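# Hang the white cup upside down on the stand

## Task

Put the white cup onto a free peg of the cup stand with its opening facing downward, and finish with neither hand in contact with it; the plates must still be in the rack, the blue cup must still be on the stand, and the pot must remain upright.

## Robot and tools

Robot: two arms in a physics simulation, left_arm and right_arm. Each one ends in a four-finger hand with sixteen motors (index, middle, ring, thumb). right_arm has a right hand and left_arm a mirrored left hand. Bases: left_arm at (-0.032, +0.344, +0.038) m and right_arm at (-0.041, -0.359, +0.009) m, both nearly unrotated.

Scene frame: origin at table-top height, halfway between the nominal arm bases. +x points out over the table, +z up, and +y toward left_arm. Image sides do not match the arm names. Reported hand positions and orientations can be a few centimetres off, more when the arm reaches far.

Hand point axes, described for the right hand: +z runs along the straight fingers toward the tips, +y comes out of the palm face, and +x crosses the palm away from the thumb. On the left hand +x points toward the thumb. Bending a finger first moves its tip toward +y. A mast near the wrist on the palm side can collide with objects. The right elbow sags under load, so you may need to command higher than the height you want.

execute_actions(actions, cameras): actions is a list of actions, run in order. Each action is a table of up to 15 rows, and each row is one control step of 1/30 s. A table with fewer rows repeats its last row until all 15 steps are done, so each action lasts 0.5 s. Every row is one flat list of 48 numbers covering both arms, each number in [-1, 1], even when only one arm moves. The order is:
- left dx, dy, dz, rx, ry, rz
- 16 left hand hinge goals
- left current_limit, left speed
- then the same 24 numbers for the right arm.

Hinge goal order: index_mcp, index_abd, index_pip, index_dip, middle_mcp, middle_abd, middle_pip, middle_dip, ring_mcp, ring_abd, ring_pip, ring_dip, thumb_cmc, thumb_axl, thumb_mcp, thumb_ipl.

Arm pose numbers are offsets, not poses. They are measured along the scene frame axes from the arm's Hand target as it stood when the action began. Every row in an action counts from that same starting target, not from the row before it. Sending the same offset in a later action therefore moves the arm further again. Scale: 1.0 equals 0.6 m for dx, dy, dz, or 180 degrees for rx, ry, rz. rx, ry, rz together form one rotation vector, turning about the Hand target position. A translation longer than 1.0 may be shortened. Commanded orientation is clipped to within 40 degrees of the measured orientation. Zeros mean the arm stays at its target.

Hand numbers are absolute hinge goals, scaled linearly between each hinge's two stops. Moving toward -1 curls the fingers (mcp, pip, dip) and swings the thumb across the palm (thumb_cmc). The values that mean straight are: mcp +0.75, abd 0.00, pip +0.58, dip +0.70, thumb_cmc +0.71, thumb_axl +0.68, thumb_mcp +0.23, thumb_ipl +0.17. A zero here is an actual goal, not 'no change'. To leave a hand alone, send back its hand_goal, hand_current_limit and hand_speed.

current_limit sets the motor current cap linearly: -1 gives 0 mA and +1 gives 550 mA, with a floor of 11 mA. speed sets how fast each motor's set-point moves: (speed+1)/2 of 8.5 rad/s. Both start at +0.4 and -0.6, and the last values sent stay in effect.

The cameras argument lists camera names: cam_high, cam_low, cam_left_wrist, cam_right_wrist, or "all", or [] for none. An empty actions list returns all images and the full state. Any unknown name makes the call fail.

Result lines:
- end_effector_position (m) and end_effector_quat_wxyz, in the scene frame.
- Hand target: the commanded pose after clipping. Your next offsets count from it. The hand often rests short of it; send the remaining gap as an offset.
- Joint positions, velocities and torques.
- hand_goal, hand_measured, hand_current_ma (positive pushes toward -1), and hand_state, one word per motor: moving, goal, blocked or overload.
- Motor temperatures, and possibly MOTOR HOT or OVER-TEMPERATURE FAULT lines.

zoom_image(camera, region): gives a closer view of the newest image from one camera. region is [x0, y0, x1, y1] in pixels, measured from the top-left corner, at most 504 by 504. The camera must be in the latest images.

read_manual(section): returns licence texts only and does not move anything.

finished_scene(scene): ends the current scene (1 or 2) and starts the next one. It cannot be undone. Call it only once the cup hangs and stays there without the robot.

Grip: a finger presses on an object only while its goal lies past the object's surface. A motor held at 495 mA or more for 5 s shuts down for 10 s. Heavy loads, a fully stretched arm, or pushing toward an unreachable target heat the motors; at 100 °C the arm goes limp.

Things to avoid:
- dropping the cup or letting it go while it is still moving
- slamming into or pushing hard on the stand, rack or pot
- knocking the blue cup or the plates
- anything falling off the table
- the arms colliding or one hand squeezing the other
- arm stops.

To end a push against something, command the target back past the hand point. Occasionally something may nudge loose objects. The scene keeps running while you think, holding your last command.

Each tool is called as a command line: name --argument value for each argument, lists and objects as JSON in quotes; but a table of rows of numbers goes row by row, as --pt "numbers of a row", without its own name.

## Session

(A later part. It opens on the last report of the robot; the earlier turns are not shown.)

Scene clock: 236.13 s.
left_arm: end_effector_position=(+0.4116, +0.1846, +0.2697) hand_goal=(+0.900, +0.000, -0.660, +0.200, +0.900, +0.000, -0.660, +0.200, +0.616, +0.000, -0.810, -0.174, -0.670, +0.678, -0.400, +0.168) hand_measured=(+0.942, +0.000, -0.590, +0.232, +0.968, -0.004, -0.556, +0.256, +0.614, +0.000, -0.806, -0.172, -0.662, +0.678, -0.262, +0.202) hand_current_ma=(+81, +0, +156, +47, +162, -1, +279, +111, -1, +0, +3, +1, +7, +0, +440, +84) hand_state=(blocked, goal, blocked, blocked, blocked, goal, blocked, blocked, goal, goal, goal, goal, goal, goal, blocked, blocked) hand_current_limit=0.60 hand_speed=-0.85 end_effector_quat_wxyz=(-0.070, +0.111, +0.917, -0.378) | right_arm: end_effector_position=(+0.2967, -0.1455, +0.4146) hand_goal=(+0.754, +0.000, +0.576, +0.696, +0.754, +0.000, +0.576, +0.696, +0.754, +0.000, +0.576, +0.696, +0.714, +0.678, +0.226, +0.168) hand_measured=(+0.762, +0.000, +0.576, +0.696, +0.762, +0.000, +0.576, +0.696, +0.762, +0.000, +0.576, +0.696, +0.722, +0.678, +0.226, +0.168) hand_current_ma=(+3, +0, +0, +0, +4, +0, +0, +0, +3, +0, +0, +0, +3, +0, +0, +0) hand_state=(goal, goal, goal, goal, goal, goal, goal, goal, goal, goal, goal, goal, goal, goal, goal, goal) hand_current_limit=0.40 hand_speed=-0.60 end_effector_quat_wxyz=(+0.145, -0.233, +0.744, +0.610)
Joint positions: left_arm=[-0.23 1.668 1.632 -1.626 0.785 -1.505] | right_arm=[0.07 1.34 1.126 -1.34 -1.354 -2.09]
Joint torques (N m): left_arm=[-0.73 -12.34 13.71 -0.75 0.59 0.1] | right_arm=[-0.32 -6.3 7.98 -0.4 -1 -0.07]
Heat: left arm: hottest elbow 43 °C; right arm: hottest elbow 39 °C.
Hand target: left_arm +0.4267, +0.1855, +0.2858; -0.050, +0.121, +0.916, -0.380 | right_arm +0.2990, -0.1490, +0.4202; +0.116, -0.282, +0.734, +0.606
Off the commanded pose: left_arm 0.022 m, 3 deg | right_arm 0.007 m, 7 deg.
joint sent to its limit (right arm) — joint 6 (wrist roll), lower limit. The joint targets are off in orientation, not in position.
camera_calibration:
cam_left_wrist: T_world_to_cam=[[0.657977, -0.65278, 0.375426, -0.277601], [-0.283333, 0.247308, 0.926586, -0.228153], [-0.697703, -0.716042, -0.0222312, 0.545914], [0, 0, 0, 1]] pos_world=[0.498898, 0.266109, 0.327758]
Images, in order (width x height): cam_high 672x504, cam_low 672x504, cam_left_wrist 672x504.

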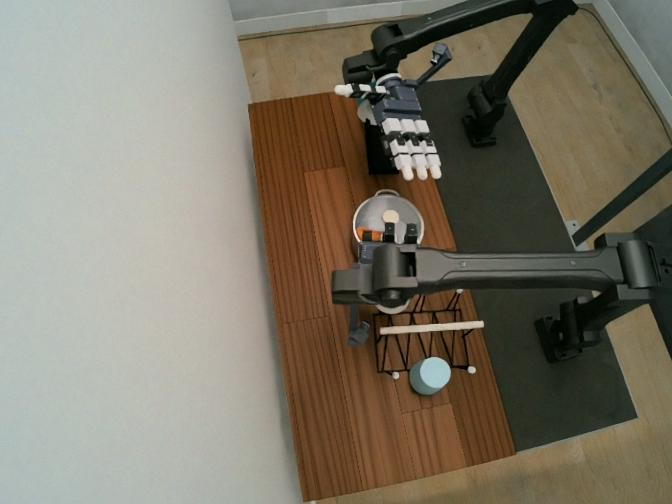

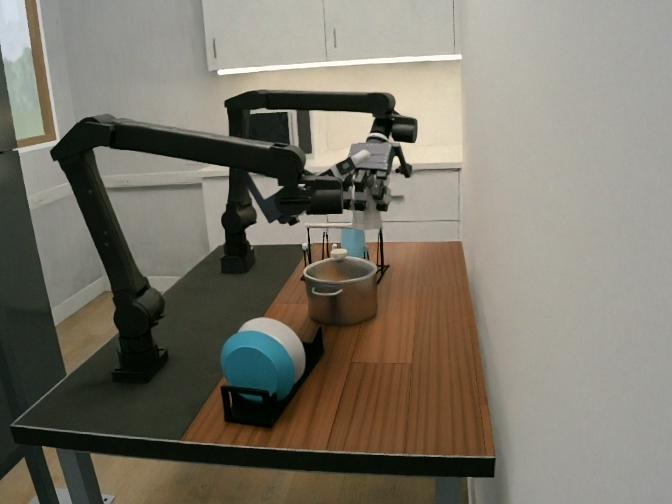

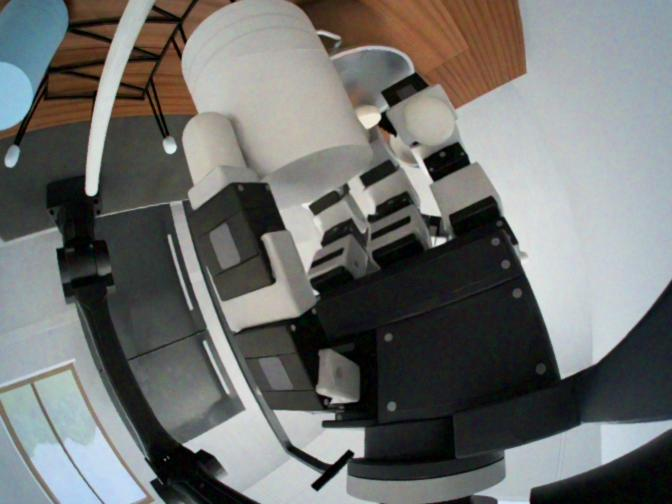

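execute_actions --actions '[[[-0.0195,-0.0083,-0.04,0,0,0,0.9,0,-0.66,0.2,0.9,0,-0.66,0.2,0.616,0,-0.81,-0.174,-0.671,0.678,-0.40,0.168,0.6,-0.85,0,0,0,0,0,0,0.754,0,0.576,0.696,0.754,0,0.576,0.696,0.754,0,0.576,0.696,0.714,0.678,0.226,0.168,0.4,-0.6]],[[0,0,-0.055,0,0,0,0.9,0,-0.66,0.2,0.9,0,-0.66,0.2,0.616,0,-0.81,-0.174,-0.671,0.678,-0.40,0.168,0.6,-0.85,0,0,0,0,0,0,0.754,0,0.576,0.696,0.754,0,0.576,0.696,0.754,0,0.576,0.696,0.714,0.678,0.226,0.168,0.4,-0.6]]]' --cameras '["cam_left_wrist","cam_low","cam_high"]'

zoom_image --camera "cam_low" --region '[335, 205, 395, 265]'

Scene clock: 257.17 s.
left_arm: end_effector_position=(+0.4132, +0.1842, +0.2250) hand_goal=(+0.900, +0.000, -0.660, +0.200, +0.900, +0.000, -0.660, +0.200, +0.616, +0.000, -0.810, -0.174, -0.670, +0.678, -0.400, +0.168) hand_measured=(+0.942, +0.000, -0.590, +0.232, +0.968, -0.004, -0.556, +0.256, +0.614, +0.000, -0.806, -0.172, -0.662, +0.678, -0.262, +0.202) hand_current_ma=(+81, +0, +156, +47, +162, -1, +279, +111, -1, +0, +3, +1, +7, +0, +440, +84) hand_state=(blocked, goal, blocked, blocked, blocked, goal, blocked, blocked, goal, goal, goal, goal, goal, goal, blocked, blocked) hand_current_limit=0.60 hand_speed=-0.85 end_effector_quat_wxyz=(-0.057, +0.117, +0.916, -0.379) | right_arm: end_effector_position=(+0.2967, -0.1455, +0.4146) hand_goal=(+0.754, +0.000, +0.576, +0.696, +0.754, +0.000, +0.576, +0.696, +0.754, +0.000, +0.576, +0.696, +0.714, +0.678, +0.226, +0.168) hand_measured=(+0.762, +0.000, +0.576, +0.696, +0.762, +0.000, +0.576, +0.696, +0.762, +0.000, +0.576, +0.696, +0.722, +0.678, +0.226, +0.168) hand_current_ma=(+3, +0, +0, +0, +4, +0, +0, +0, +3, +0, +0, +0, +3, +0, +0, +0) hand_state=(goal, goal, goal, goal, goal, goal, goal, goal, goal, goal, goal, goal, goal, goal, goal, goal) hand_current_limit=0.40 hand_speed=-0.60 end_effector_quat_wxyz=(+0.145, -0.233, +0.744, +0.610)
Joint positions: left_arm=[-0.23 1.664 1.512 -1.481 0.785 -1.505] | right_arm=[0.07 1.34 1.126 -1.34 -1.354 -2.09]
Joint torques (N m): left_arm=[-2.02 -13.16 9.39 0.27 0.67 -0.08] | right_arm=[-0.26 -6.77 8.02 -0.28 -1.01 -0.09]
Heat: left arm: hottest elbow 47 °C; right arm: hottest elbow 39 °C.
Hand target: left_arm +0.4150, +0.1805, +0.2288; -0.050, +0.121, +0.916, -0.380 | right_arm +0.2990, -0.1490, +0.4202; +0.116, -0.282, +0.734, +0.606
Off the commanded pose: left_arm 0.006 m, 1 deg | right_arm 0.007 m, 7 deg.
joint sent to its limit (right arm) — joint 6 (wrist roll), lower limit. The joint targets are off in orientation, not in position.
camera_calibration:
cam_left_wrist: T_world_to_cam=[[0.646617, -0.650747, 0.398013, -0.262887], [-0.309482, 0.253099, 0.916603, -0.174238], [-0.697214, -0.715869, -0.0377362, 0.549072], [0, 0, 0, 1]] pos_world=[0.498885, 0.26609, 0.28506]
Images, in order (width x height): cam_high 672x504, cam_low 672x504, cam_left_wrist 672x504.

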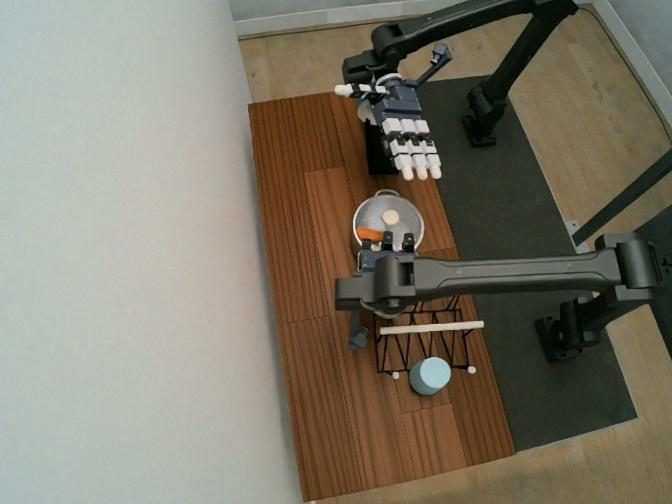

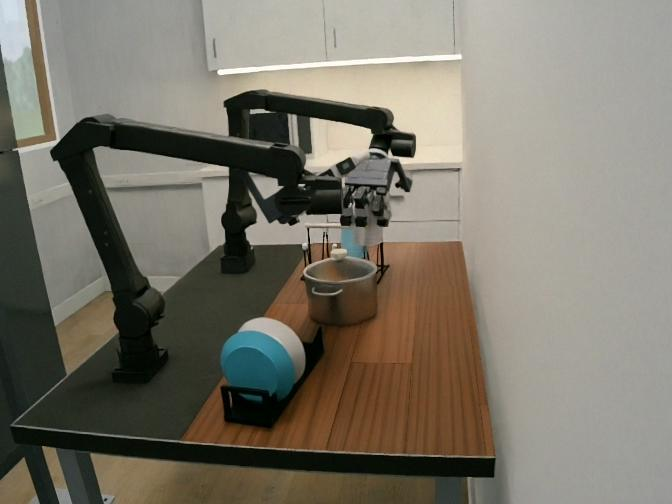

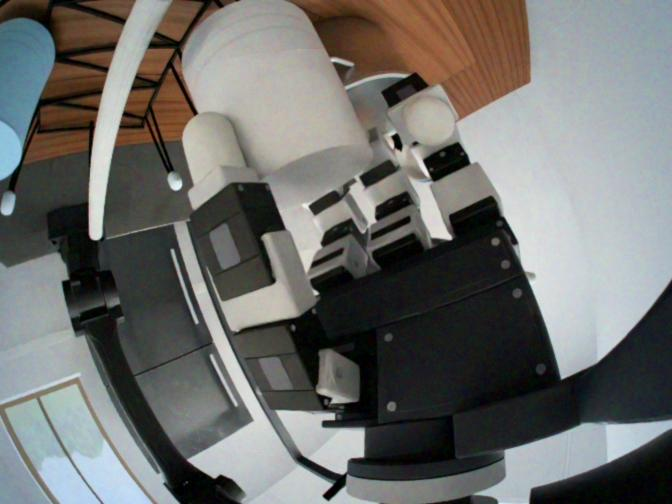

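Scaled by 8.400.

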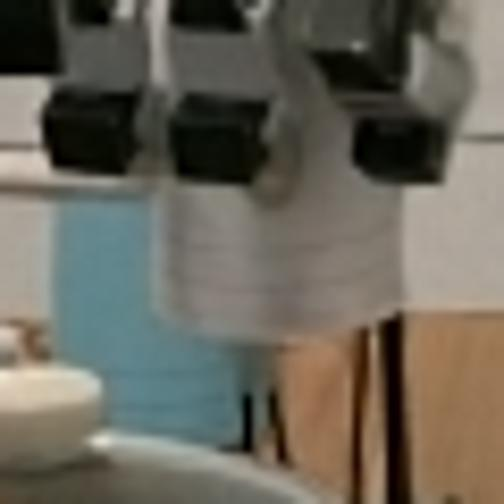

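execute_actions --actions '[[[-0.0085,-0.005,-0.03,0,0,0,0.9,0,-0.66,0.2,0.9,0,-0.66,0.2,0.616,0,-0.81,-0.174,-0.671,0.678,-0.40,0.168,0.6,-0.85,0,0,0,0,0,0,0.754,0,0.576,0.696,0.754,0,0.576,0.696,0.754,0,0.576,0.696,0.714,0.678,0.226,0.168,0.4,-0.6]],[[0,0,-0.04,0,0,0,0.9,0,-0.66,0.2,0.9,0,-0.66,0.2,0.616,0,-0.81,-0.174,-0.671,0.678,-0.40,0.168,0.6,-0.85,0,0,0,0,0,0,0.754,0,0.576,0.696,0.754,0,0.576,0.696,0.754,0,0.576,0.696,0.714,0.678,0.226,0.168,0.4,-0.6]]]' --cameras '["cam_left_wrist","cam_low"]'

zoom_image --camera "cam_low" --region '[335, 205, 395, 265]'

Scene clock: 276.33 s.
left_arm: end_effector_position=(+0.4088, +0.1821, +0.1874) hand_goal=(+0.900, +0.000, -0.660, +0.200, +0.900, +0.000, -0.660, +0.200, +0.616, +0.000, -0.810, -0.174, -0.670, +0.678, -0.400, +0.168) hand_measured=(+0.942, +0.000, -0.590, +0.232, +0.968, -0.004, -0.556, +0.256, +0.614, +0.000, -0.806, -0.172, -0.662, +0.678, -0.262, +0.202) hand_current_ma=(+81, +0, +156, +47, +162, -1, +279, +111, -1, +0, +3, +1, +7, +0, +440, +84) hand_state=(blocked, goal, blocked, blocked, blocked, goal, blocked, blocked, goal, goal, goal, goal, goal, goal, blocked, blocked) hand_current_limit=0.60 hand_speed=-0.85 end_effector_quat_wxyz=(-0.051, +0.122, +0.916, -0.379) | right_arm: end_effector_position=(+0.2967, -0.1455, +0.4146) hand_goal=(+0.754, +0.000, +0.576, +0.696, +0.754, +0.000, +0.576, +0.696, +0.754, +0.000, +0.576, +0.696, +0.714, +0.678, +0.226, +0.168) hand_measured=(+0.762, +0.000, +0.576, +0.696, +0.762, +0.000, +0.576, +0.696, +0.762, +0.000, +0.576, +0.696, +0.722, +0.678, +0.226, +0.168) hand_current_ma=(+3, +0, +0, +0, +4, +0, +0, +0, +3, +0, +0, +0, +3, +0, +0, +0) hand_state=(goal, goal, goal, goal, goal, goal, goal, goal, goal, goal, goal, goal, goal, goal, goal, goal) hand_current_limit=0.40 hand_speed=-0.60 end_effector_quat_wxyz=(+0.145, -0.233, +0.744, +0.610)
Joint positions: left_arm=[-0.236 1.663 1.412 -1.364 0.785 -1.508] | right_arm=[0.07 1.34 1.126 -1.34 -1.354 -2.09]
Joint torques (N m): left_arm=[-2.14 -12.28 9.14 0.43 0.68 -0.14] | right_arm=[-0.09 -6.01 7.99 -0.43 -1 -0.1]
Heat: left arm: hottest elbow 45 °C; right arm: hottest elbow 39 °C.
Hand target: left_arm +0.4098, +0.1775, +0.1870; -0.050, +0.121, +0.916, -0.380 | right_arm +0.2990, -0.1490, +0.4202; +0.116, -0.282, +0.734, +0.606
Off the commanded pose: left_arm 0.005 m, 0 deg | right_arm 0.007 m, 7 deg.
joint sent to its limit (right arm) — joint 6 (wrist roll), lower limit. The joint targets are off in orientation, not in position.
camera_calibration:
cam_left_wrist: T_world_to_cam=[[0.637934, -0.651922, 0.409925, -0.244897], [-0.322419, 0.257304, 0.910956, -0.135112], [-0.699347, -0.713297, -0.0460485, 0.54489], [0, 0, 0, 1]] pos_world=[0.493732, 0.26378, 0.248562]
Images, in order (width x height): cam_low 672x504, cam_left_wrist 672x504.

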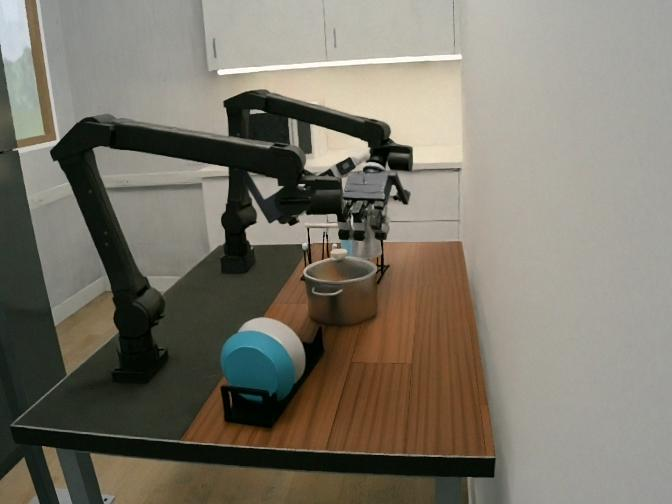

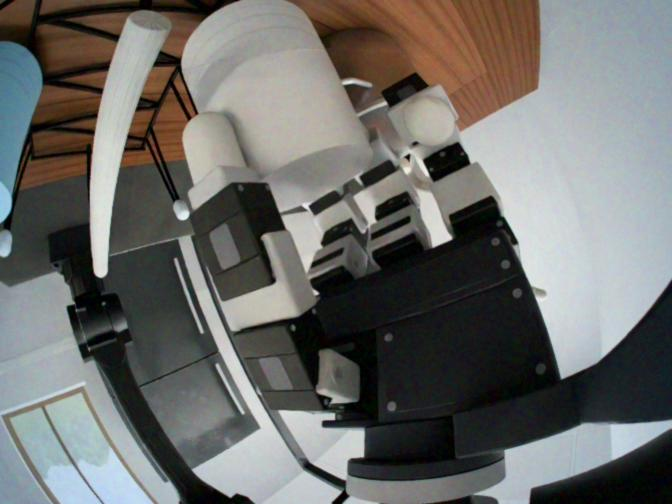

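Scaled by 8.400.

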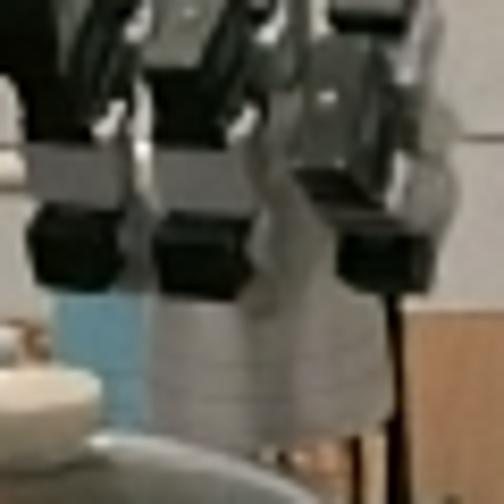

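execute_actions --actions '[[[0,0,-0.045,0,0,0,0.9,0,-0.66,0.2,0.9,0,-0.66,0.2,0.616,0,-0.81,-0.174,-0.671,0.678,-0.40,0.168,0.6,-0.85,0,0,0,0,0,0,0.754,0,0.576,0.696,0.754,0,0.576,0.696,0.754,0,0.576,0.696,0.714,0.678,0.226,0.168,0.4,-0.6]],[[0,0,-0.03,0,0,0,0.9,0,-0.66,0.2,0.9,0,-0.66,0.2,0.616,0,-0.81,-0.174,-0.671,0.678,-0.40,0.168,0.6,-0.85,0,0,0,0,0,0,0.754,0,0.576,0.696,0.754,0,0.576,0.696,0.754,0,0.576,0.696,0.714,0.678,0.226,0.168,0.4,-0.6]]]' --cameras '["cam_left_wrist","cam_low","cam_high"]'

zoom_image --camera "cam_low" --region '[335, 205, 395, 265]'

zoom_image --camera "cam_left_wrist" --region '[160, 0, 500, 260]'

Scene clock: 289.07 s.
left_arm: end_effector_position=(+0.4089, +0.1820, +0.1459) hand_goal=(+0.900, +0.000, -0.660, +0.200, +0.900, +0.000, -0.660, +0.200, +0.616, +0.000, -0.810, -0.174, -0.670, +0.678, -0.400, +0.168) hand_measured=(+0.942, +0.000, -0.590, +0.232, +0.968, -0.004, -0.556, +0.256, +0.614, +0.000, -0.806, -0.172, -0.662, +0.678, -0.262, +0.202) hand_current_ma=(+81, +0, +156, +47, +162, -1, +279, +111, -1, +0, +3, +1, +7, +0, +440, +84) hand_state=(blocked, goal, blocked, blocked, blocked, goal, blocked, blocked, goal, goal, goal, goal, goal, goal, blocked, blocked) hand_current_limit=0.60 hand_speed=-0.85 end_effector_quat_wxyz=(-0.047, +0.123, +0.916, -0.380) | right_arm: end_effector_position=(+0.2967, -0.1455, +0.4146) hand_goal=(+0.754, +0.000, +0.576, +0.696, +0.754, +0.000, +0.576, +0.696, +0.754, +0.000, +0.576, +0.696, +0.714, +0.678, +0.226, +0.168) hand_measured=(+0.762, +0.000, +0.576, +0.696, +0.762, +0.000, +0.576, +0.696, +0.762, +0.000, +0.576, +0.696, +0.722, +0.678, +0.226, +0.168) hand_current_ma=(+3, +0, +0, +0, +4, +0, +0, +0, +3, +0, +0, +0, +3, +0, +0, +0) hand_state=(goal, goal, goal, goal, goal, goal, goal, goal, goal, goal, goal, goal, goal, goal, goal, goal) hand_current_limit=0.40 hand_speed=-0.60 end_effector_quat_wxyz=(+0.145, -0.233, +0.744, +0.610)
Joint positions: left_arm=[-0.236 1.691 1.334 -1.251 0.785 -1.509] | right_arm=[0.07 1.34 1.126 -1.34 -1.354 -2.09]
Joint torques (N m): left_arm=[-2.14 -11.69 8.83 0.32 0.67 -0.15] | right_arm=[-0.44 -6.42 8.01 -0.36 -1.01 -0.11]
Heat: left arm: hottest elbow 44 °C; right arm: hottest elbow 40 °C.
Hand target: left_arm +0.4098, +0.1775, +0.1419; -0.050, +0.121, +0.916, -0.380 | right_arm +0.2990, -0.1490, +0.4202; +0.116, -0.282, +0.734, +0.606
Off the commanded pose: left_arm 0.006 m, 0 deg | right_arm 0.007 m, 7 deg.
joint sent to its limit (right arm) — joint 6 (wrist roll), lower limit. The joint targets are off in orientation, not in position.
camera_calibration:
cam_left_wrist: T_world_to_cam=[[0.635124, -0.651058, 0.415621, -0.227833], [-0.329062, 0.258747, 0.908168, -0.094311], [-0.698811, -0.713564, -0.0499024, 0.543475], [0, 0, 0, 1]] pos_world=[0.493454, 0.263875, 0.207463]
Images, in order (width x height): cam_high 672x504, cam_low 672x504, cam_left_wrist 672x504.

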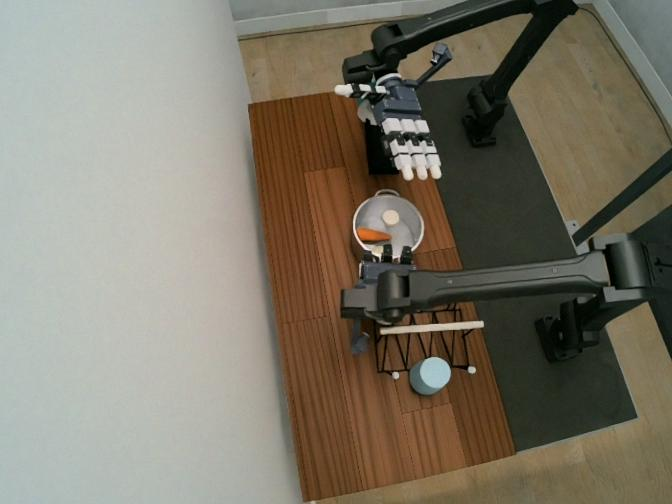

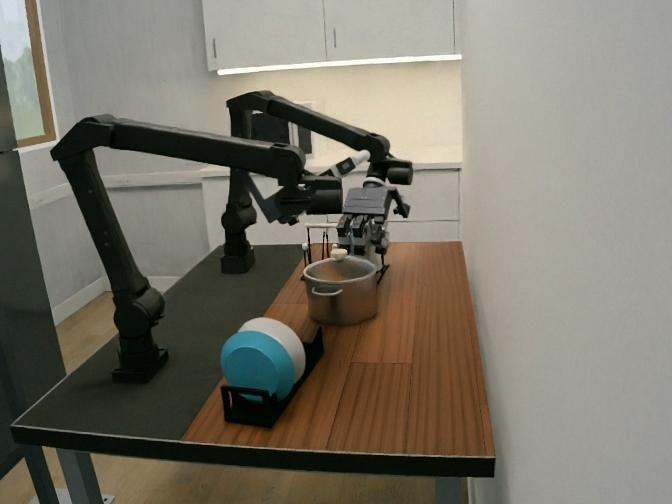

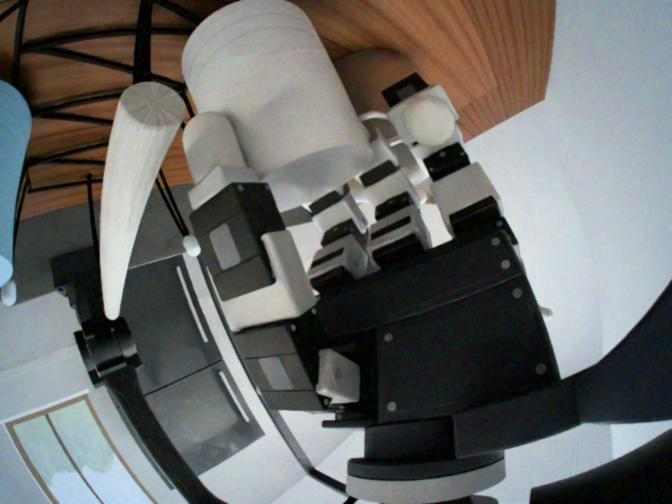

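Scaled by 8.400.

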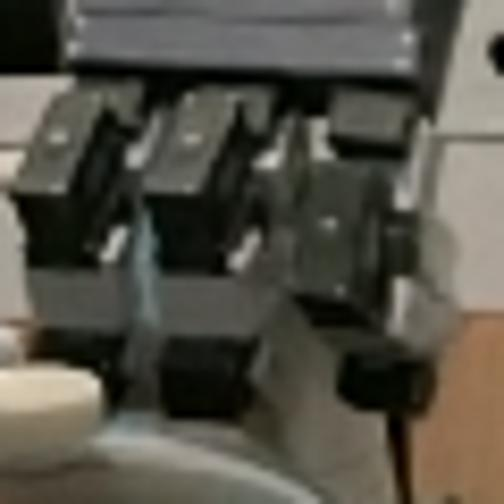

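Scaled by 1.482 from the camera's 672x504 image, which has a finer 960x720 frame.

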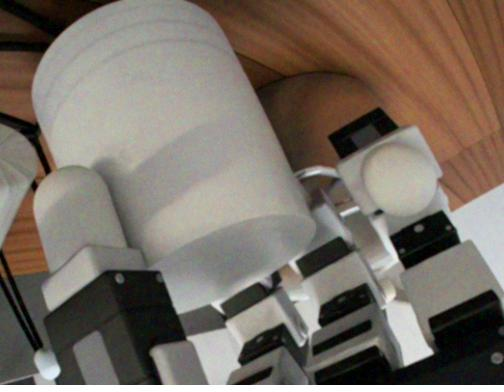

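execute_actions --actions '[[[0,0,-0.02,0,0,0,0.9,0,-0.66,0.2,0.9,0,-0.66,0.2,0.616,0,-0.81,-0.174,-0.671,0.678,-0.40,0.168,0.6,-0.85,0,0,0,0,0,0,0.754,0,0.576,0.696,0.754,0,0.576,0.696,0.754,0,0.576,0.696,0.714,0.678,0.226,0.168,0.4,-0.6]],[[0,0,-0.015,0,0,0,0.9,0,-0.66,0.2,0.9,0,-0.66,0.2,0.616,0,-0.81,-0.174,-0.671,0.678,-0.40,0.168,0.6,-0.85,0,0,0,0,0,0,0.754,0,0.576,0.696,0.754,0,0.576,0.696,0.754,0,0.576,0.696,0.714,0.678,0.226,0.168,0.4,-0.6]]]' --cameras '["cam_low","cam_left_wrist"]'

zoom_image --camera "cam_left_wrist" --region '[280, 40, 500, 260]'

Scene clock: 302.07 s.
left_arm: end_effector_position=(+0.4097, +0.1819, +0.1263) hand_goal=(+0.900, +0.000, -0.660, +0.200, +0.900, +0.000, -0.660, +0.200, +0.616, +0.000, -0.810, -0.174, -0.670, +0.678, -0.400, +0.168) hand_measured=(+0.942, +0.000, -0.590, +0.232, +0.968, -0.004, -0.556, +0.256, +0.614, +0.000, -0.806, -0.172, -0.662, +0.678, -0.262, +0.202) hand_current_ma=(+81, +0, +156, +47, +162, -1, +279, +111, -1, +0, +3, +1, +7, +0, +440, +84) hand_state=(blocked, goal, blocked, blocked, blocked, goal, blocked, blocked, goal, goal, goal, goal, goal, goal, blocked, blocked) hand_current_limit=0.60 hand_speed=-0.85 end_effector_quat_wxyz=(-0.046, +0.123, +0.916, -0.380) | right_arm: end_effector_position=(+0.2967, -0.1455, +0.4146) hand_goal=(+0.754, +0.000, +0.576, +0.696, +0.754, +0.000, +0.576, +0.696, +0.754, +0.000, +0.576, +0.696, +0.714, +0.678, +0.226, +0.168) hand_measured=(+0.762, +0.000, +0.576, +0.696, +0.762, +0.000, +0.576, +0.696, +0.762, +0.000, +0.576, +0.696, +0.722, +0.678, +0.226, +0.168) hand_current_ma=(+3, +0, +0, +0, +4, +0, +0, +0, +3, +0, +0, +0, +3, +0, +0, +0) hand_state=(goal, goal, goal, goal, goal, goal, goal, goal, goal, goal, goal, goal, goal, goal, goal, goal) hand_current_limit=0.40 hand_speed=-0.60 end_effector_quat_wxyz=(+0.145, -0.233, +0.744, +0.610)
Joint positions: left_arm=[-0.236 1.71 1.304 -1.199 0.785 -1.509] | right_arm=[0.07 1.34 1.126 -1.34 -1.354 -2.09]
Joint torques (N m): left_arm=[-2.14 -11.63 8.55 0.32 0.67 -0.14] | right_arm=[-0.32 -6.83 7.94 -0.29 -1 -0.07]
Heat: left arm: hottest elbow 43 °C; right arm: hottest elbow 40 °C.
Hand target: left_arm +0.4099, +0.1775, +0.1209; -0.050, +0.121, +0.916, -0.380 | right_arm +0.2990, -0.1490, +0.4202; +0.116, -0.282, +0.734, +0.606
Off the commanded pose: left_arm 0.007 m, 1 deg | right_arm 0.007 m, 7 deg.
joint sent to its limit (right arm) — joint 6 (wrist roll), lower limit. The joint targets are off in orientation, not in position.
camera_calibration:
cam_left_wrist: T_world_to_cam=[[0.633992, -0.650626, 0.418019, -0.220229], [-0.331963, 0.25924, 0.90697, -0.0749377], [-0.698466, -0.713779, -0.0516277, 0.543071], [0, 0, 0, 1]] pos_world=[0.494064, 0.263773, 0.188064]
Images, in order (width x height): cam_low 672x504, cam_left_wrist 672x504.

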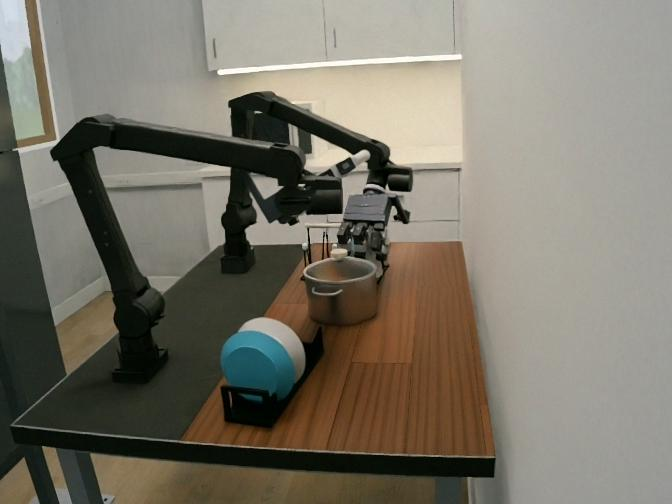

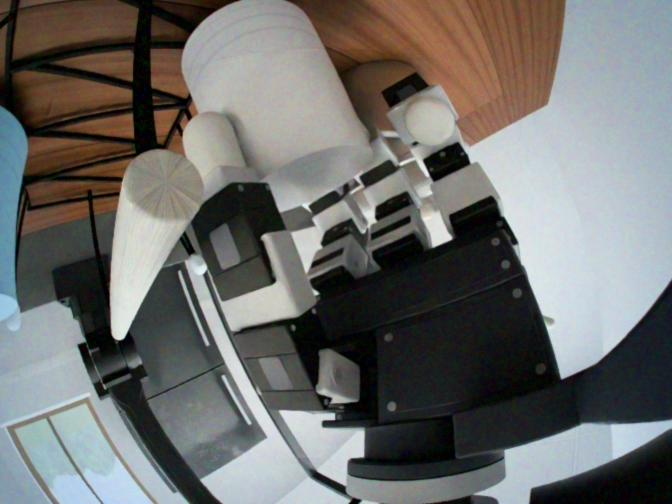

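Scaled by 2.291 from the camera's 672x504 image, which has a finer 960x720 frame.

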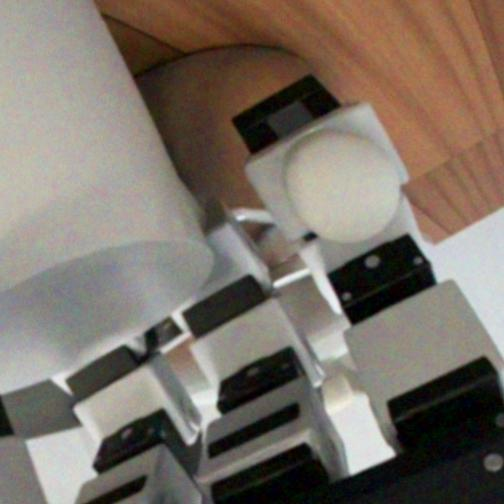

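execute_actions --actions '[[[0,0,-0.008,0,0,0,0.9,0,-0.66,0.2,0.9,0,-0.66,0.2,0.616,0,-0.81,-0.174,-0.671,0.678,-0.40,0.168,0.6,-0.85,0,0,0,0,0,0,0.754,0,0.576,0.696,0.754,0,0.576,0.696,0.754,0,0.576,0.696,0.714,0.678,0.226,0.168,0.4,-0.6]]]' --cameras '[]'

Scene clock: 314.00 s.
left_arm: end_effector_position=(+0.4105, +0.1816, +0.1246) hand_goal=(+0.900, +0.000, -0.660, +0.200, +0.900, +0.000, -0.660, +0.200, +0.616, +0.000, -0.810, -0.174, -0.670, +0.678, -0.400, +0.168) hand_measured=(+0.942, +0.000, -0.590, +0.232, +0.968, -0.004, -0.556, +0.256, +0.614, +0.000, -0.806, -0.172, -0.662, +0.678, -0.262, +0.202) hand_current_ma=(+81, +0, +154, +47, +162, -1, +279, +111, -1, +0, +3, +1, +7, +0, +440, +84) hand_state=(blocked, goal, blocked, blocked, blocked, goal, blocked, blocked, goal, goal, goal, goal, goal, goal, blocked, blocked) hand_current_limit=0.60 hand_speed=-0.85 end_effector_quat_wxyz=(-0.043, +0.124, +0.916, -0.380) | right_arm: end_effector_position=(+0.2967, -0.1455, +0.4146) hand_goal=(+0.754, +0.000, +0.576, +0.696, +0.754, +0.000, +0.576, +0.696, +0.754, +0.000, +0.576, +0.696, +0.714, +0.678, +0.226, +0.168) hand_measured=(+0.762, +0.000, +0.576, +0.696, +0.762, +0.000, +0.576, +0.696, +0.762, +0.000, +0.576, +0.696, +0.722, +0.678, +0.226, +0.168) hand_current_ma=(+3, +0, +0, +0, +4, +0, +0, +0, +3, +0, +0, +0, +3, +0, +0, +0) hand_state=(goal, goal, goal, goal, goal, goal, goal, goal, goal, goal, goal, goal, goal, goal, goal, goal) hand_current_limit=0.40 hand_speed=-0.60 end_effector_quat_wxyz=(+0.145, -0.233, +0.744, +0.610)
Joint positions: left_arm=[-0.236 1.711 1.301 -1.189 0.785 -1.511] | right_arm=[0.07 1.34 1.126 -1.34 -1.354 -2.09]
Joint torques (N m): left_arm=[-2.14 -11.34 8.24 0.44 0.67 -0.13] | right_arm=[-0.73 -6.83 7.94 -0.42 -1 -0.09]
Heat: left arm: hottest elbow 42 °C; right arm: hottest elbow 40 °C.
Hand target: left_arm +0.4098, +0.1775, +0.1160; -0.050, +0.121, +0.916, -0.380 | right_arm +0.2990, -0.1490, +0.4202; +0.116, -0.282, +0.734, +0.606
Off the commanded pose: left_arm 0.009 m, 1 deg | right_arm 0.007 m, 7 deg.
joint sent to its limit (right arm) — joint 6 (wrist roll), lower limit. The joint targets are off in orientation, not in position.
No camera images: "cameras" was empty.

execute_actions --actions '[[[0,0,-0.006,0,0,0,0.9,0,-0.66,0.2,0.9,0,-0.66,0.2,0.616,0,-0.81,-0.174,-0.671,0.678,-0.40,0.168,0.6,-0.85,0,0,0,0,0,0,0.754,0,0.576,0.696,0.754,0,0.576,0.696,0.754,0,0.576,0.696,0.714,0.678,0.226,0.168,0.4,-0.6]]]' --cameras '[]'

Scene clock: 320.97 s.
left_arm: end_effector_position=(+0.4101, +0.1812, +0.1240) hand_goal=(+0.900, +0.000, -0.660, +0.200, +0.900, +0.000, -0.660, +0.200, +0.616, +0.000, -0.810, -0.174, -0.670, +0.678, -0.400, +0.168) hand_measured=(+0.942, +0.004, -0.592, +0.232, +0.968, -0.004, -0.556, +0.256, +0.614, +0.000, -0.806, -0.172, -0.662, +0.678, -0.262, +0.202) hand_current_ma=(+81, +1, +151, +47, +162, -1, +279, +111, -1, +0, +3, +1, +7, +0, +440, +84) hand_state=(blocked, goal, blocked, blocked, blocked, goal, blocked, blocked, goal, goal, goal, goal, goal, goal, blocked, blocked) hand_current_limit=0.60 hand_speed=-0.85 end_effector_quat_wxyz=(-0.044, +0.122, +0.915, -0.381) | right_arm: end_effector_position=(+0.2967, -0.1455, +0.4146) hand_goal=(+0.754, +0.000, +0.576, +0.696, +0.754, +0.000, +0.576, +0.696, +0.754, +0.000, +0.576, +0.696, +0.714, +0.678, +0.226, +0.168) hand_measured=(+0.762, +0.000, +0.576, +0.696, +0.762, +0.000, +0.576, +0.696, +0.762, +0.000, +0.576, +0.696, +0.722, +0.678, +0.226, +0.168) hand_current_ma=(+3, +0, +0, +0, +4, +0, +0, +0, +3, +0, +0, +0, +3, +0, +0, +0) hand_state=(goal, goal, goal, goal, goal, goal, goal, goal, goal, goal, goal, goal, goal, goal, goal, goal) hand_current_limit=0.40 hand_speed=-0.60 end_effector_quat_wxyz=(+0.145, -0.233, +0.744, +0.610)
Joint positions: left_arm=[-0.236 1.711 1.299 -1.185 0.787 -1.514] | right_arm=[0.07 1.34 1.126 -1.34 -1.354 -2.09]
Joint torques (N m): left_arm=[-2.14 -11.05 7.99 0.66 0.57 -0.09] | right_arm=[-0.38 -6.3 7.92 -0.46 -0.99 -0.09]
Heat: left arm: hottest elbow 42 °C; right arm: hottest elbow 40 °C.
Hand target: left_arm +0.4097, +0.1775, +0.1124; -0.050, +0.121, +0.916, -0.380 | right_arm +0.2990, -0.1490, +0.4202; +0.116, -0.282, +0.734, +0.606
Off the commanded pose: left_arm 0.012 m, 1 deg | right_arm 0.007 m, 7 deg.
joint sent to its limit (right arm) — joint 6 (wrist roll), lower limit. The joint targets are off in orientation, not in position.
No camera images: "cameras" was empty.

execute_actions --actions '[]' --cameras '["all"]'

zoom_image --camera "cam_left_wrist" --region '[280, 40, 500, 260]'

zoom_image --camera "cam_low" --region '[325, 210, 395, 280]'

zoom_image --camera "cam_right_wrist" --region '[120, 60, 360, 260]'

Scene clock: 335.10 s.
left_arm: end_effector_position=(+0.4101, +0.1812, +0.1240) hand_goal=(+0.900, +0.000, -0.660, +0.200, +0.900, +0.000, -0.660, +0.200, +0.616, +0.000, -0.810, -0.174, -0.670, +0.678, -0.400, +0.168) hand_measured=(+0.942, +0.004, -0.592, +0.232, +0.968, -0.004, -0.556, +0.256, +0.614, +0.000, -0.806, -0.172, -0.662, +0.678, -0.262, +0.202) hand_current_ma=(+81, +1, +151, +47, +162, -1, +279, +111, -1, +0, +3, +1, +7, +0, +440, +84) hand_state=(blocked, goal, blocked, blocked, blocked, goal, blocked, blocked, goal, goal, goal, goal, goal, goal, blocked, blocked) hand_current_limit=0.60 hand_speed=-0.85 end_effector_quat_wxyz=(-0.044, +0.122, +0.915, -0.381) | right_arm: end_effector_position=(+0.2967, -0.1455, +0.4146) hand_goal=(+0.754, +0.000, +0.576, +0.696, +0.754, +0.000, +0.576, +0.696, +0.754, +0.000, +0.576, +0.696, +0.714, +0.678, +0.226, +0.168) hand_measured=(+0.762, +0.000, +0.576, +0.696, +0.762, +0.000, +0.576, +0.696, +0.762, +0.000, +0.576, +0.696, +0.722, +0.678, +0.226, +0.168) hand_current_ma=(+3, +0, +0, +0, +4, +0, +0, +0, +3, +0, +0, +0, +3, +0, +0, +0) hand_state=(goal, goal, goal, goal, goal, goal, goal, goal, goal, goal, goal, goal, goal, goal, goal, goal) hand_current_limit=0.40 hand_speed=-0.60 end_effector_quat_wxyz=(+0.145, -0.233, +0.744, +0.610)
Joint positions: left_arm=[-0.236 1.711 1.299 -1.185 0.787 -1.514] | right_arm=[0.07 1.34 1.126 -1.34 -1.354 -2.09]
Joint velocities: within noise
Joint torques (N m): left_arm=[-2.14 -11.05 7.99 0.65 0.57 -0.09] | right_arm=[-0.62 -6.53 7.92 -0.62 -0.97 -0.12]
Motor temperatures (°C): left_arm=[27 31 41 27 29 28] | right_arm=[25 29 40 26 30 27]
Heat: left arm: hottest elbow 41 °C; right arm: hottest elbow 40 °C.
Hand target: left_arm +0.4098, +0.1775, +0.1124; -0.050, +0.121, +0.916, -0.380 | right_arm +0.2990, -0.1490, +0.4202; +0.116, -0.282, +0.734, +0.606
Off the commanded pose: left_arm 0.012 m, 1 deg | right_arm 0.007 m, 7 deg.
camera_calibration:
cam_left_wrist: T_world_to_cam=[[0.635528, -0.646803, 0.421604, -0.221776], [-0.335184, 0.260785, 0.905341, -0.0713422], [-0.695526, -0.716684, -0.0510617, 0.541946], [0, 0, 0, 1]] pos_world=[0.49397, 0.263564, 0.185763]
cam_right_wrist: T_world_to_cam=[[0.333235, 0.2639, 0.905158, -0.393977], [0.673167, -0.738779, -0.0324353, -0.345341], [0.660152, 0.620131, -0.423835, 0.193762], [0, 0, 0, 1]] pos_world=[0.235847, -0.271318, 0.427533]

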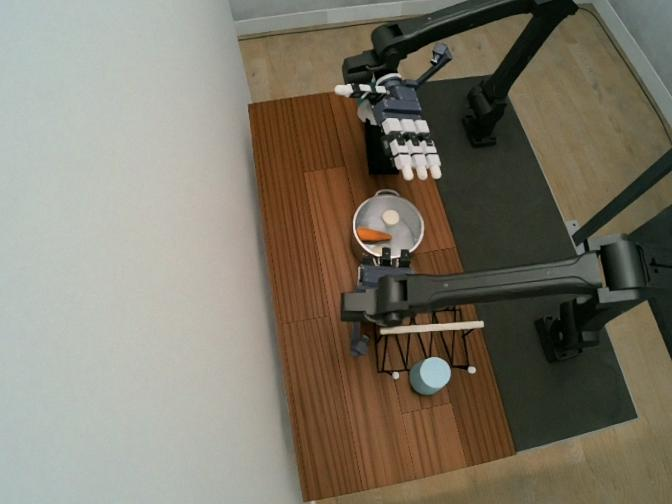

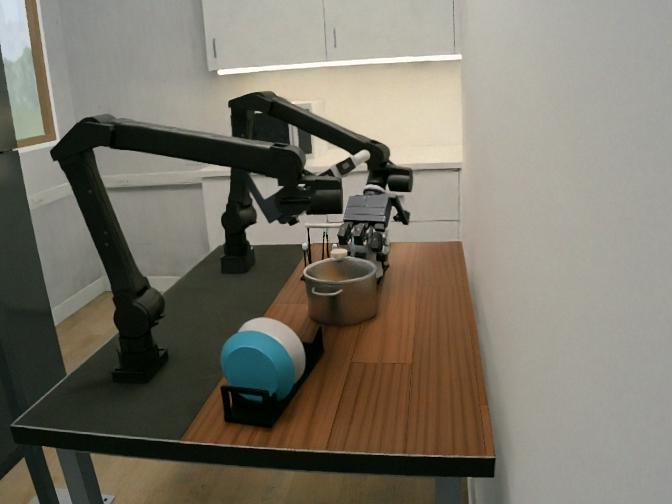

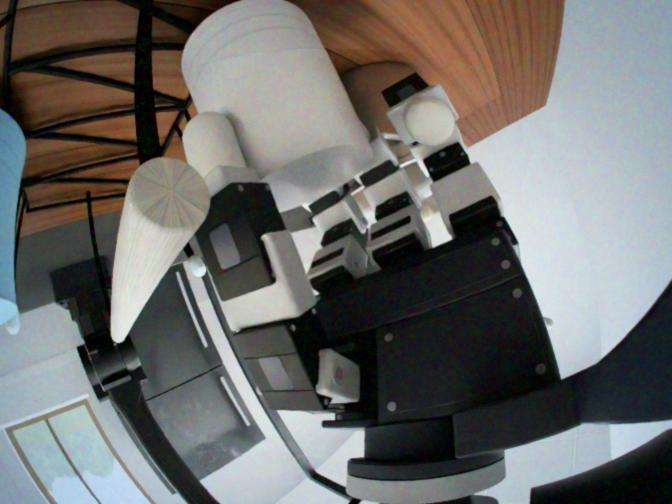

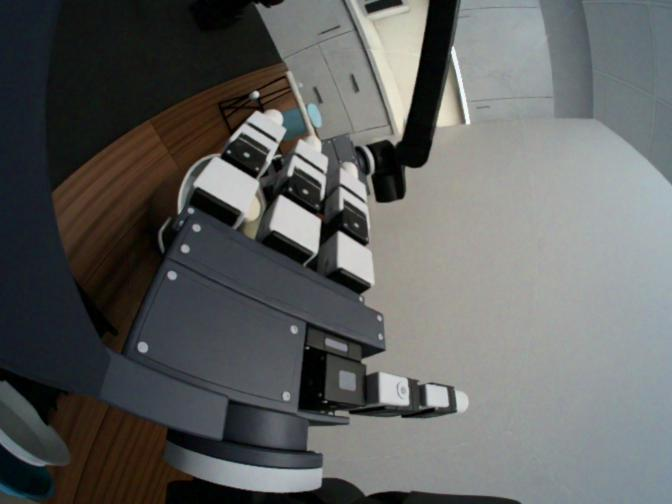

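Scaled by 2.291 from the camera's 672x504 image, which has a finer 960x720 frame.

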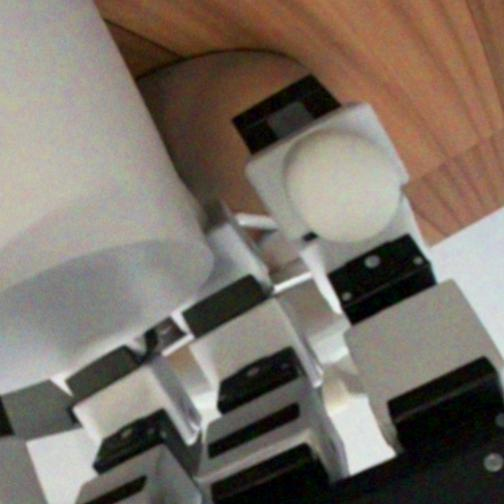

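Scaled by 7.200.

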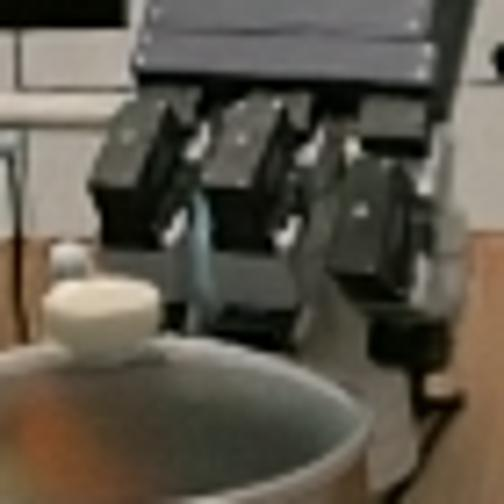

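Scaled by 2.100 from the camera's 672x504 image, which has a finer 960x720 frame.

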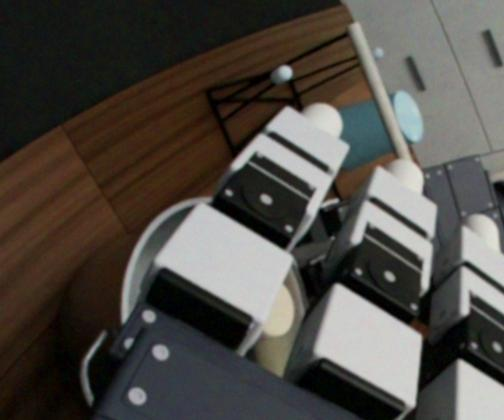

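execute_actions --actions '[[[0,0,0.010,0,0,0,0.945,0,-0.60,0.225,0.965,0,-0.565,0.25,0.616,0,-0.81,-0.174,-0.671,0.678,-0.28,0.168,0.6,-0.92,0,0,0,0,0,0,0.754,0,0.576,0.696,0.754,0,0.576,0.696,0.754,0,0.576,0.696,0.714,0.678,0.226,0.168,0.4,-0.6]],[[0,0,0.002,0,0,0,0.96,0,-0.58,0.36,0.965,0,-0.55,0.36,0.616,0,-0.81,-0.174,-0.671,0.678,-0.22,0.168,0.6,-0.92,0,0,0,0,0,0,0.754,0,0.576,0.696,0.754,0,0.576,0.696,0.754,0,0.576,0.696,0.714,0.678,0.226,0.168,0.4,-0.6]],[[0,0,0,0,0,0,0.973,0,-0.56,0.55,0.973,0,-0.54,0.55,0.616,0,-0.81,-0.174,-0.671,0.678,-0.1,0.168,0.6,-0.85,0,0,0,0,0,0,0.754,0,0.576,0.696,0.754,0,0.576,0.696,0.754,0,0.576,0.696,0.714,0.678,0.226,0.168,0.4,-0.6]]]' --cameras '["cam_left_wrist","cam_low","cam_high"]'

zoom_image --camera "cam_left_wrist" --region '[160, 0, 500, 260]'

Scene clock: 354.20 s.
left_arm: end_effector_position=(+0.4101, +0.1810, +0.1240) hand_goal=(+0.974, +0.000, -0.560, +0.550, +0.974, +0.000, -0.540, +0.550, +0.616, +0.000, -0.810, -0.174, -0.670, +0.678, -0.100, +0.168) hand_measured=(+0.958, +0.004, -0.562, +0.548, +0.966, -0.004, -0.542, +0.548, +0.614, +0.000, -0.806, -0.172, -0.666, +0.680, -0.104, +0.170) hand_current_ma=(-19, +1, -1, -1, -8, -1, +0, -1, -1, +0, +3, +1, +2, +1, -4, +1) hand_state=(goal, goal, goal, goal, goal, goal, goal, goal, goal, goal, goal, goal, goal, goal, goal, goal) hand_current_limit=0.60 hand_speed=-0.85 end_effector_quat_wxyz=(-0.044, +0.122, +0.915, -0.381) | right_arm: end_effector_position=(+0.2967, -0.1455, +0.4146) hand_goal=(+0.754, +0.000, +0.576, +0.696, +0.754, +0.000, +0.576, +0.696, +0.754, +0.000, +0.576, +0.696, +0.714, +0.678, +0.226, +0.168) hand_measured=(+0.762, +0.000, +0.576, +0.696, +0.762, +0.000, +0.576, +0.696, +0.762, +0.000, +0.576, +0.696, +0.722, +0.678, +0.226, +0.168) hand_current_ma=(+3, +0, +0, +0, +4, +0, +0, +0, +3, +0, +0, +0, +3, +0, +0, +0) hand_state=(goal, goal, goal, goal, goal, goal, goal, goal, goal, goal, goal, goal, goal, goal, goal, goal) hand_current_limit=0.40 hand_speed=-0.60 end_effector_quat_wxyz=(+0.145, -0.233, +0.744, +0.610)
Joint positions: left_arm=[-0.237 1.711 1.299 -1.185 0.787 -1.514] | right_arm=[0.07 1.34 1.126 -1.34 -1.354 -2.09]
Joint torques (N m): left_arm=[-2.14 -11.63 8.85 -0.12 0.56 -0.1] | right_arm=[-0.26 -6.12 7.88 -0.28 -0.99 -0.11]
Heat: left arm: hottest elbow 40 °C; right arm: hottest elbow 40 °C.
Hand target: left_arm +0.4097, +0.1774, +0.1196; -0.050, +0.121, +0.916, -0.380 | right_arm +0.2990, -0.1490, +0.4202; +0.116, -0.282, +0.734, +0.606
Off the commanded pose: left_arm 0.006 m, 1 deg | right_arm 0.007 m, 7 deg.
joint sent to its limit (right arm) — joint 6 (wrist roll), lower limit. The joint targets are off in orientation, not in position.
camera_calibration:
cam_left_wrist: T_world_to_cam=[[0.635262, -0.64708, 0.421581, -0.221696], [-0.335057, 0.260911, 0.905352, -0.0713877], [-0.69583, -0.716389, -0.0510621, 0.541876], [0, 0, 0, 1]] pos_world=[0.49397, 0.263364, 0.185763]
Images, in order (width x height): cam_high 672x504, cam_low 672x504, cam_left_wrist 672x504.

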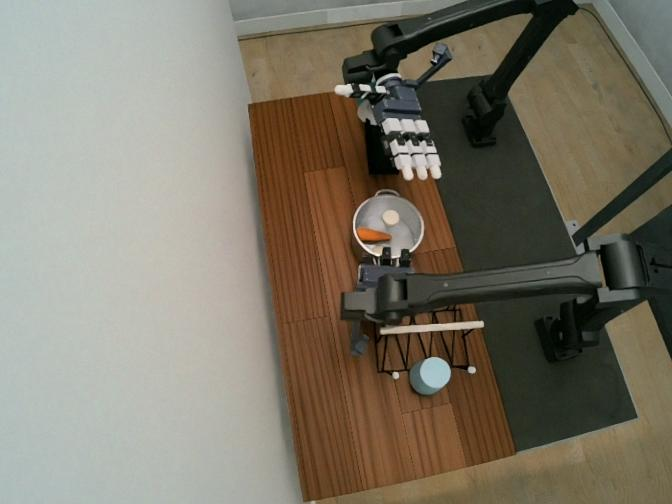

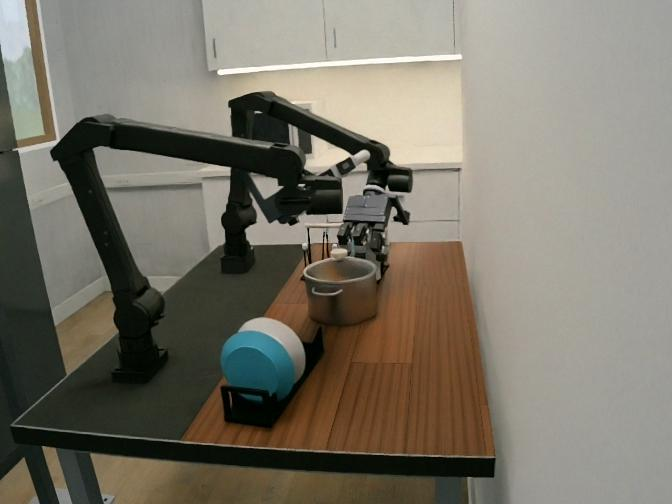

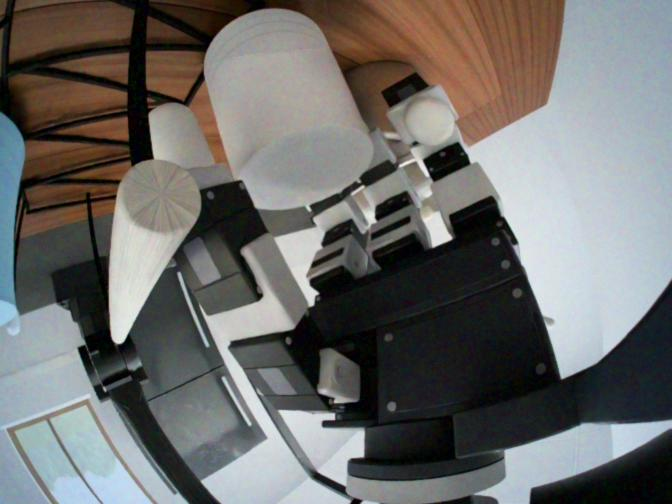

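Scaled by 1.482 from the camera's 672x504 image, which has a finer 960x720 frame.

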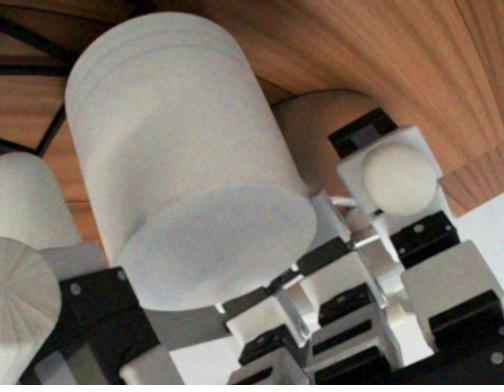

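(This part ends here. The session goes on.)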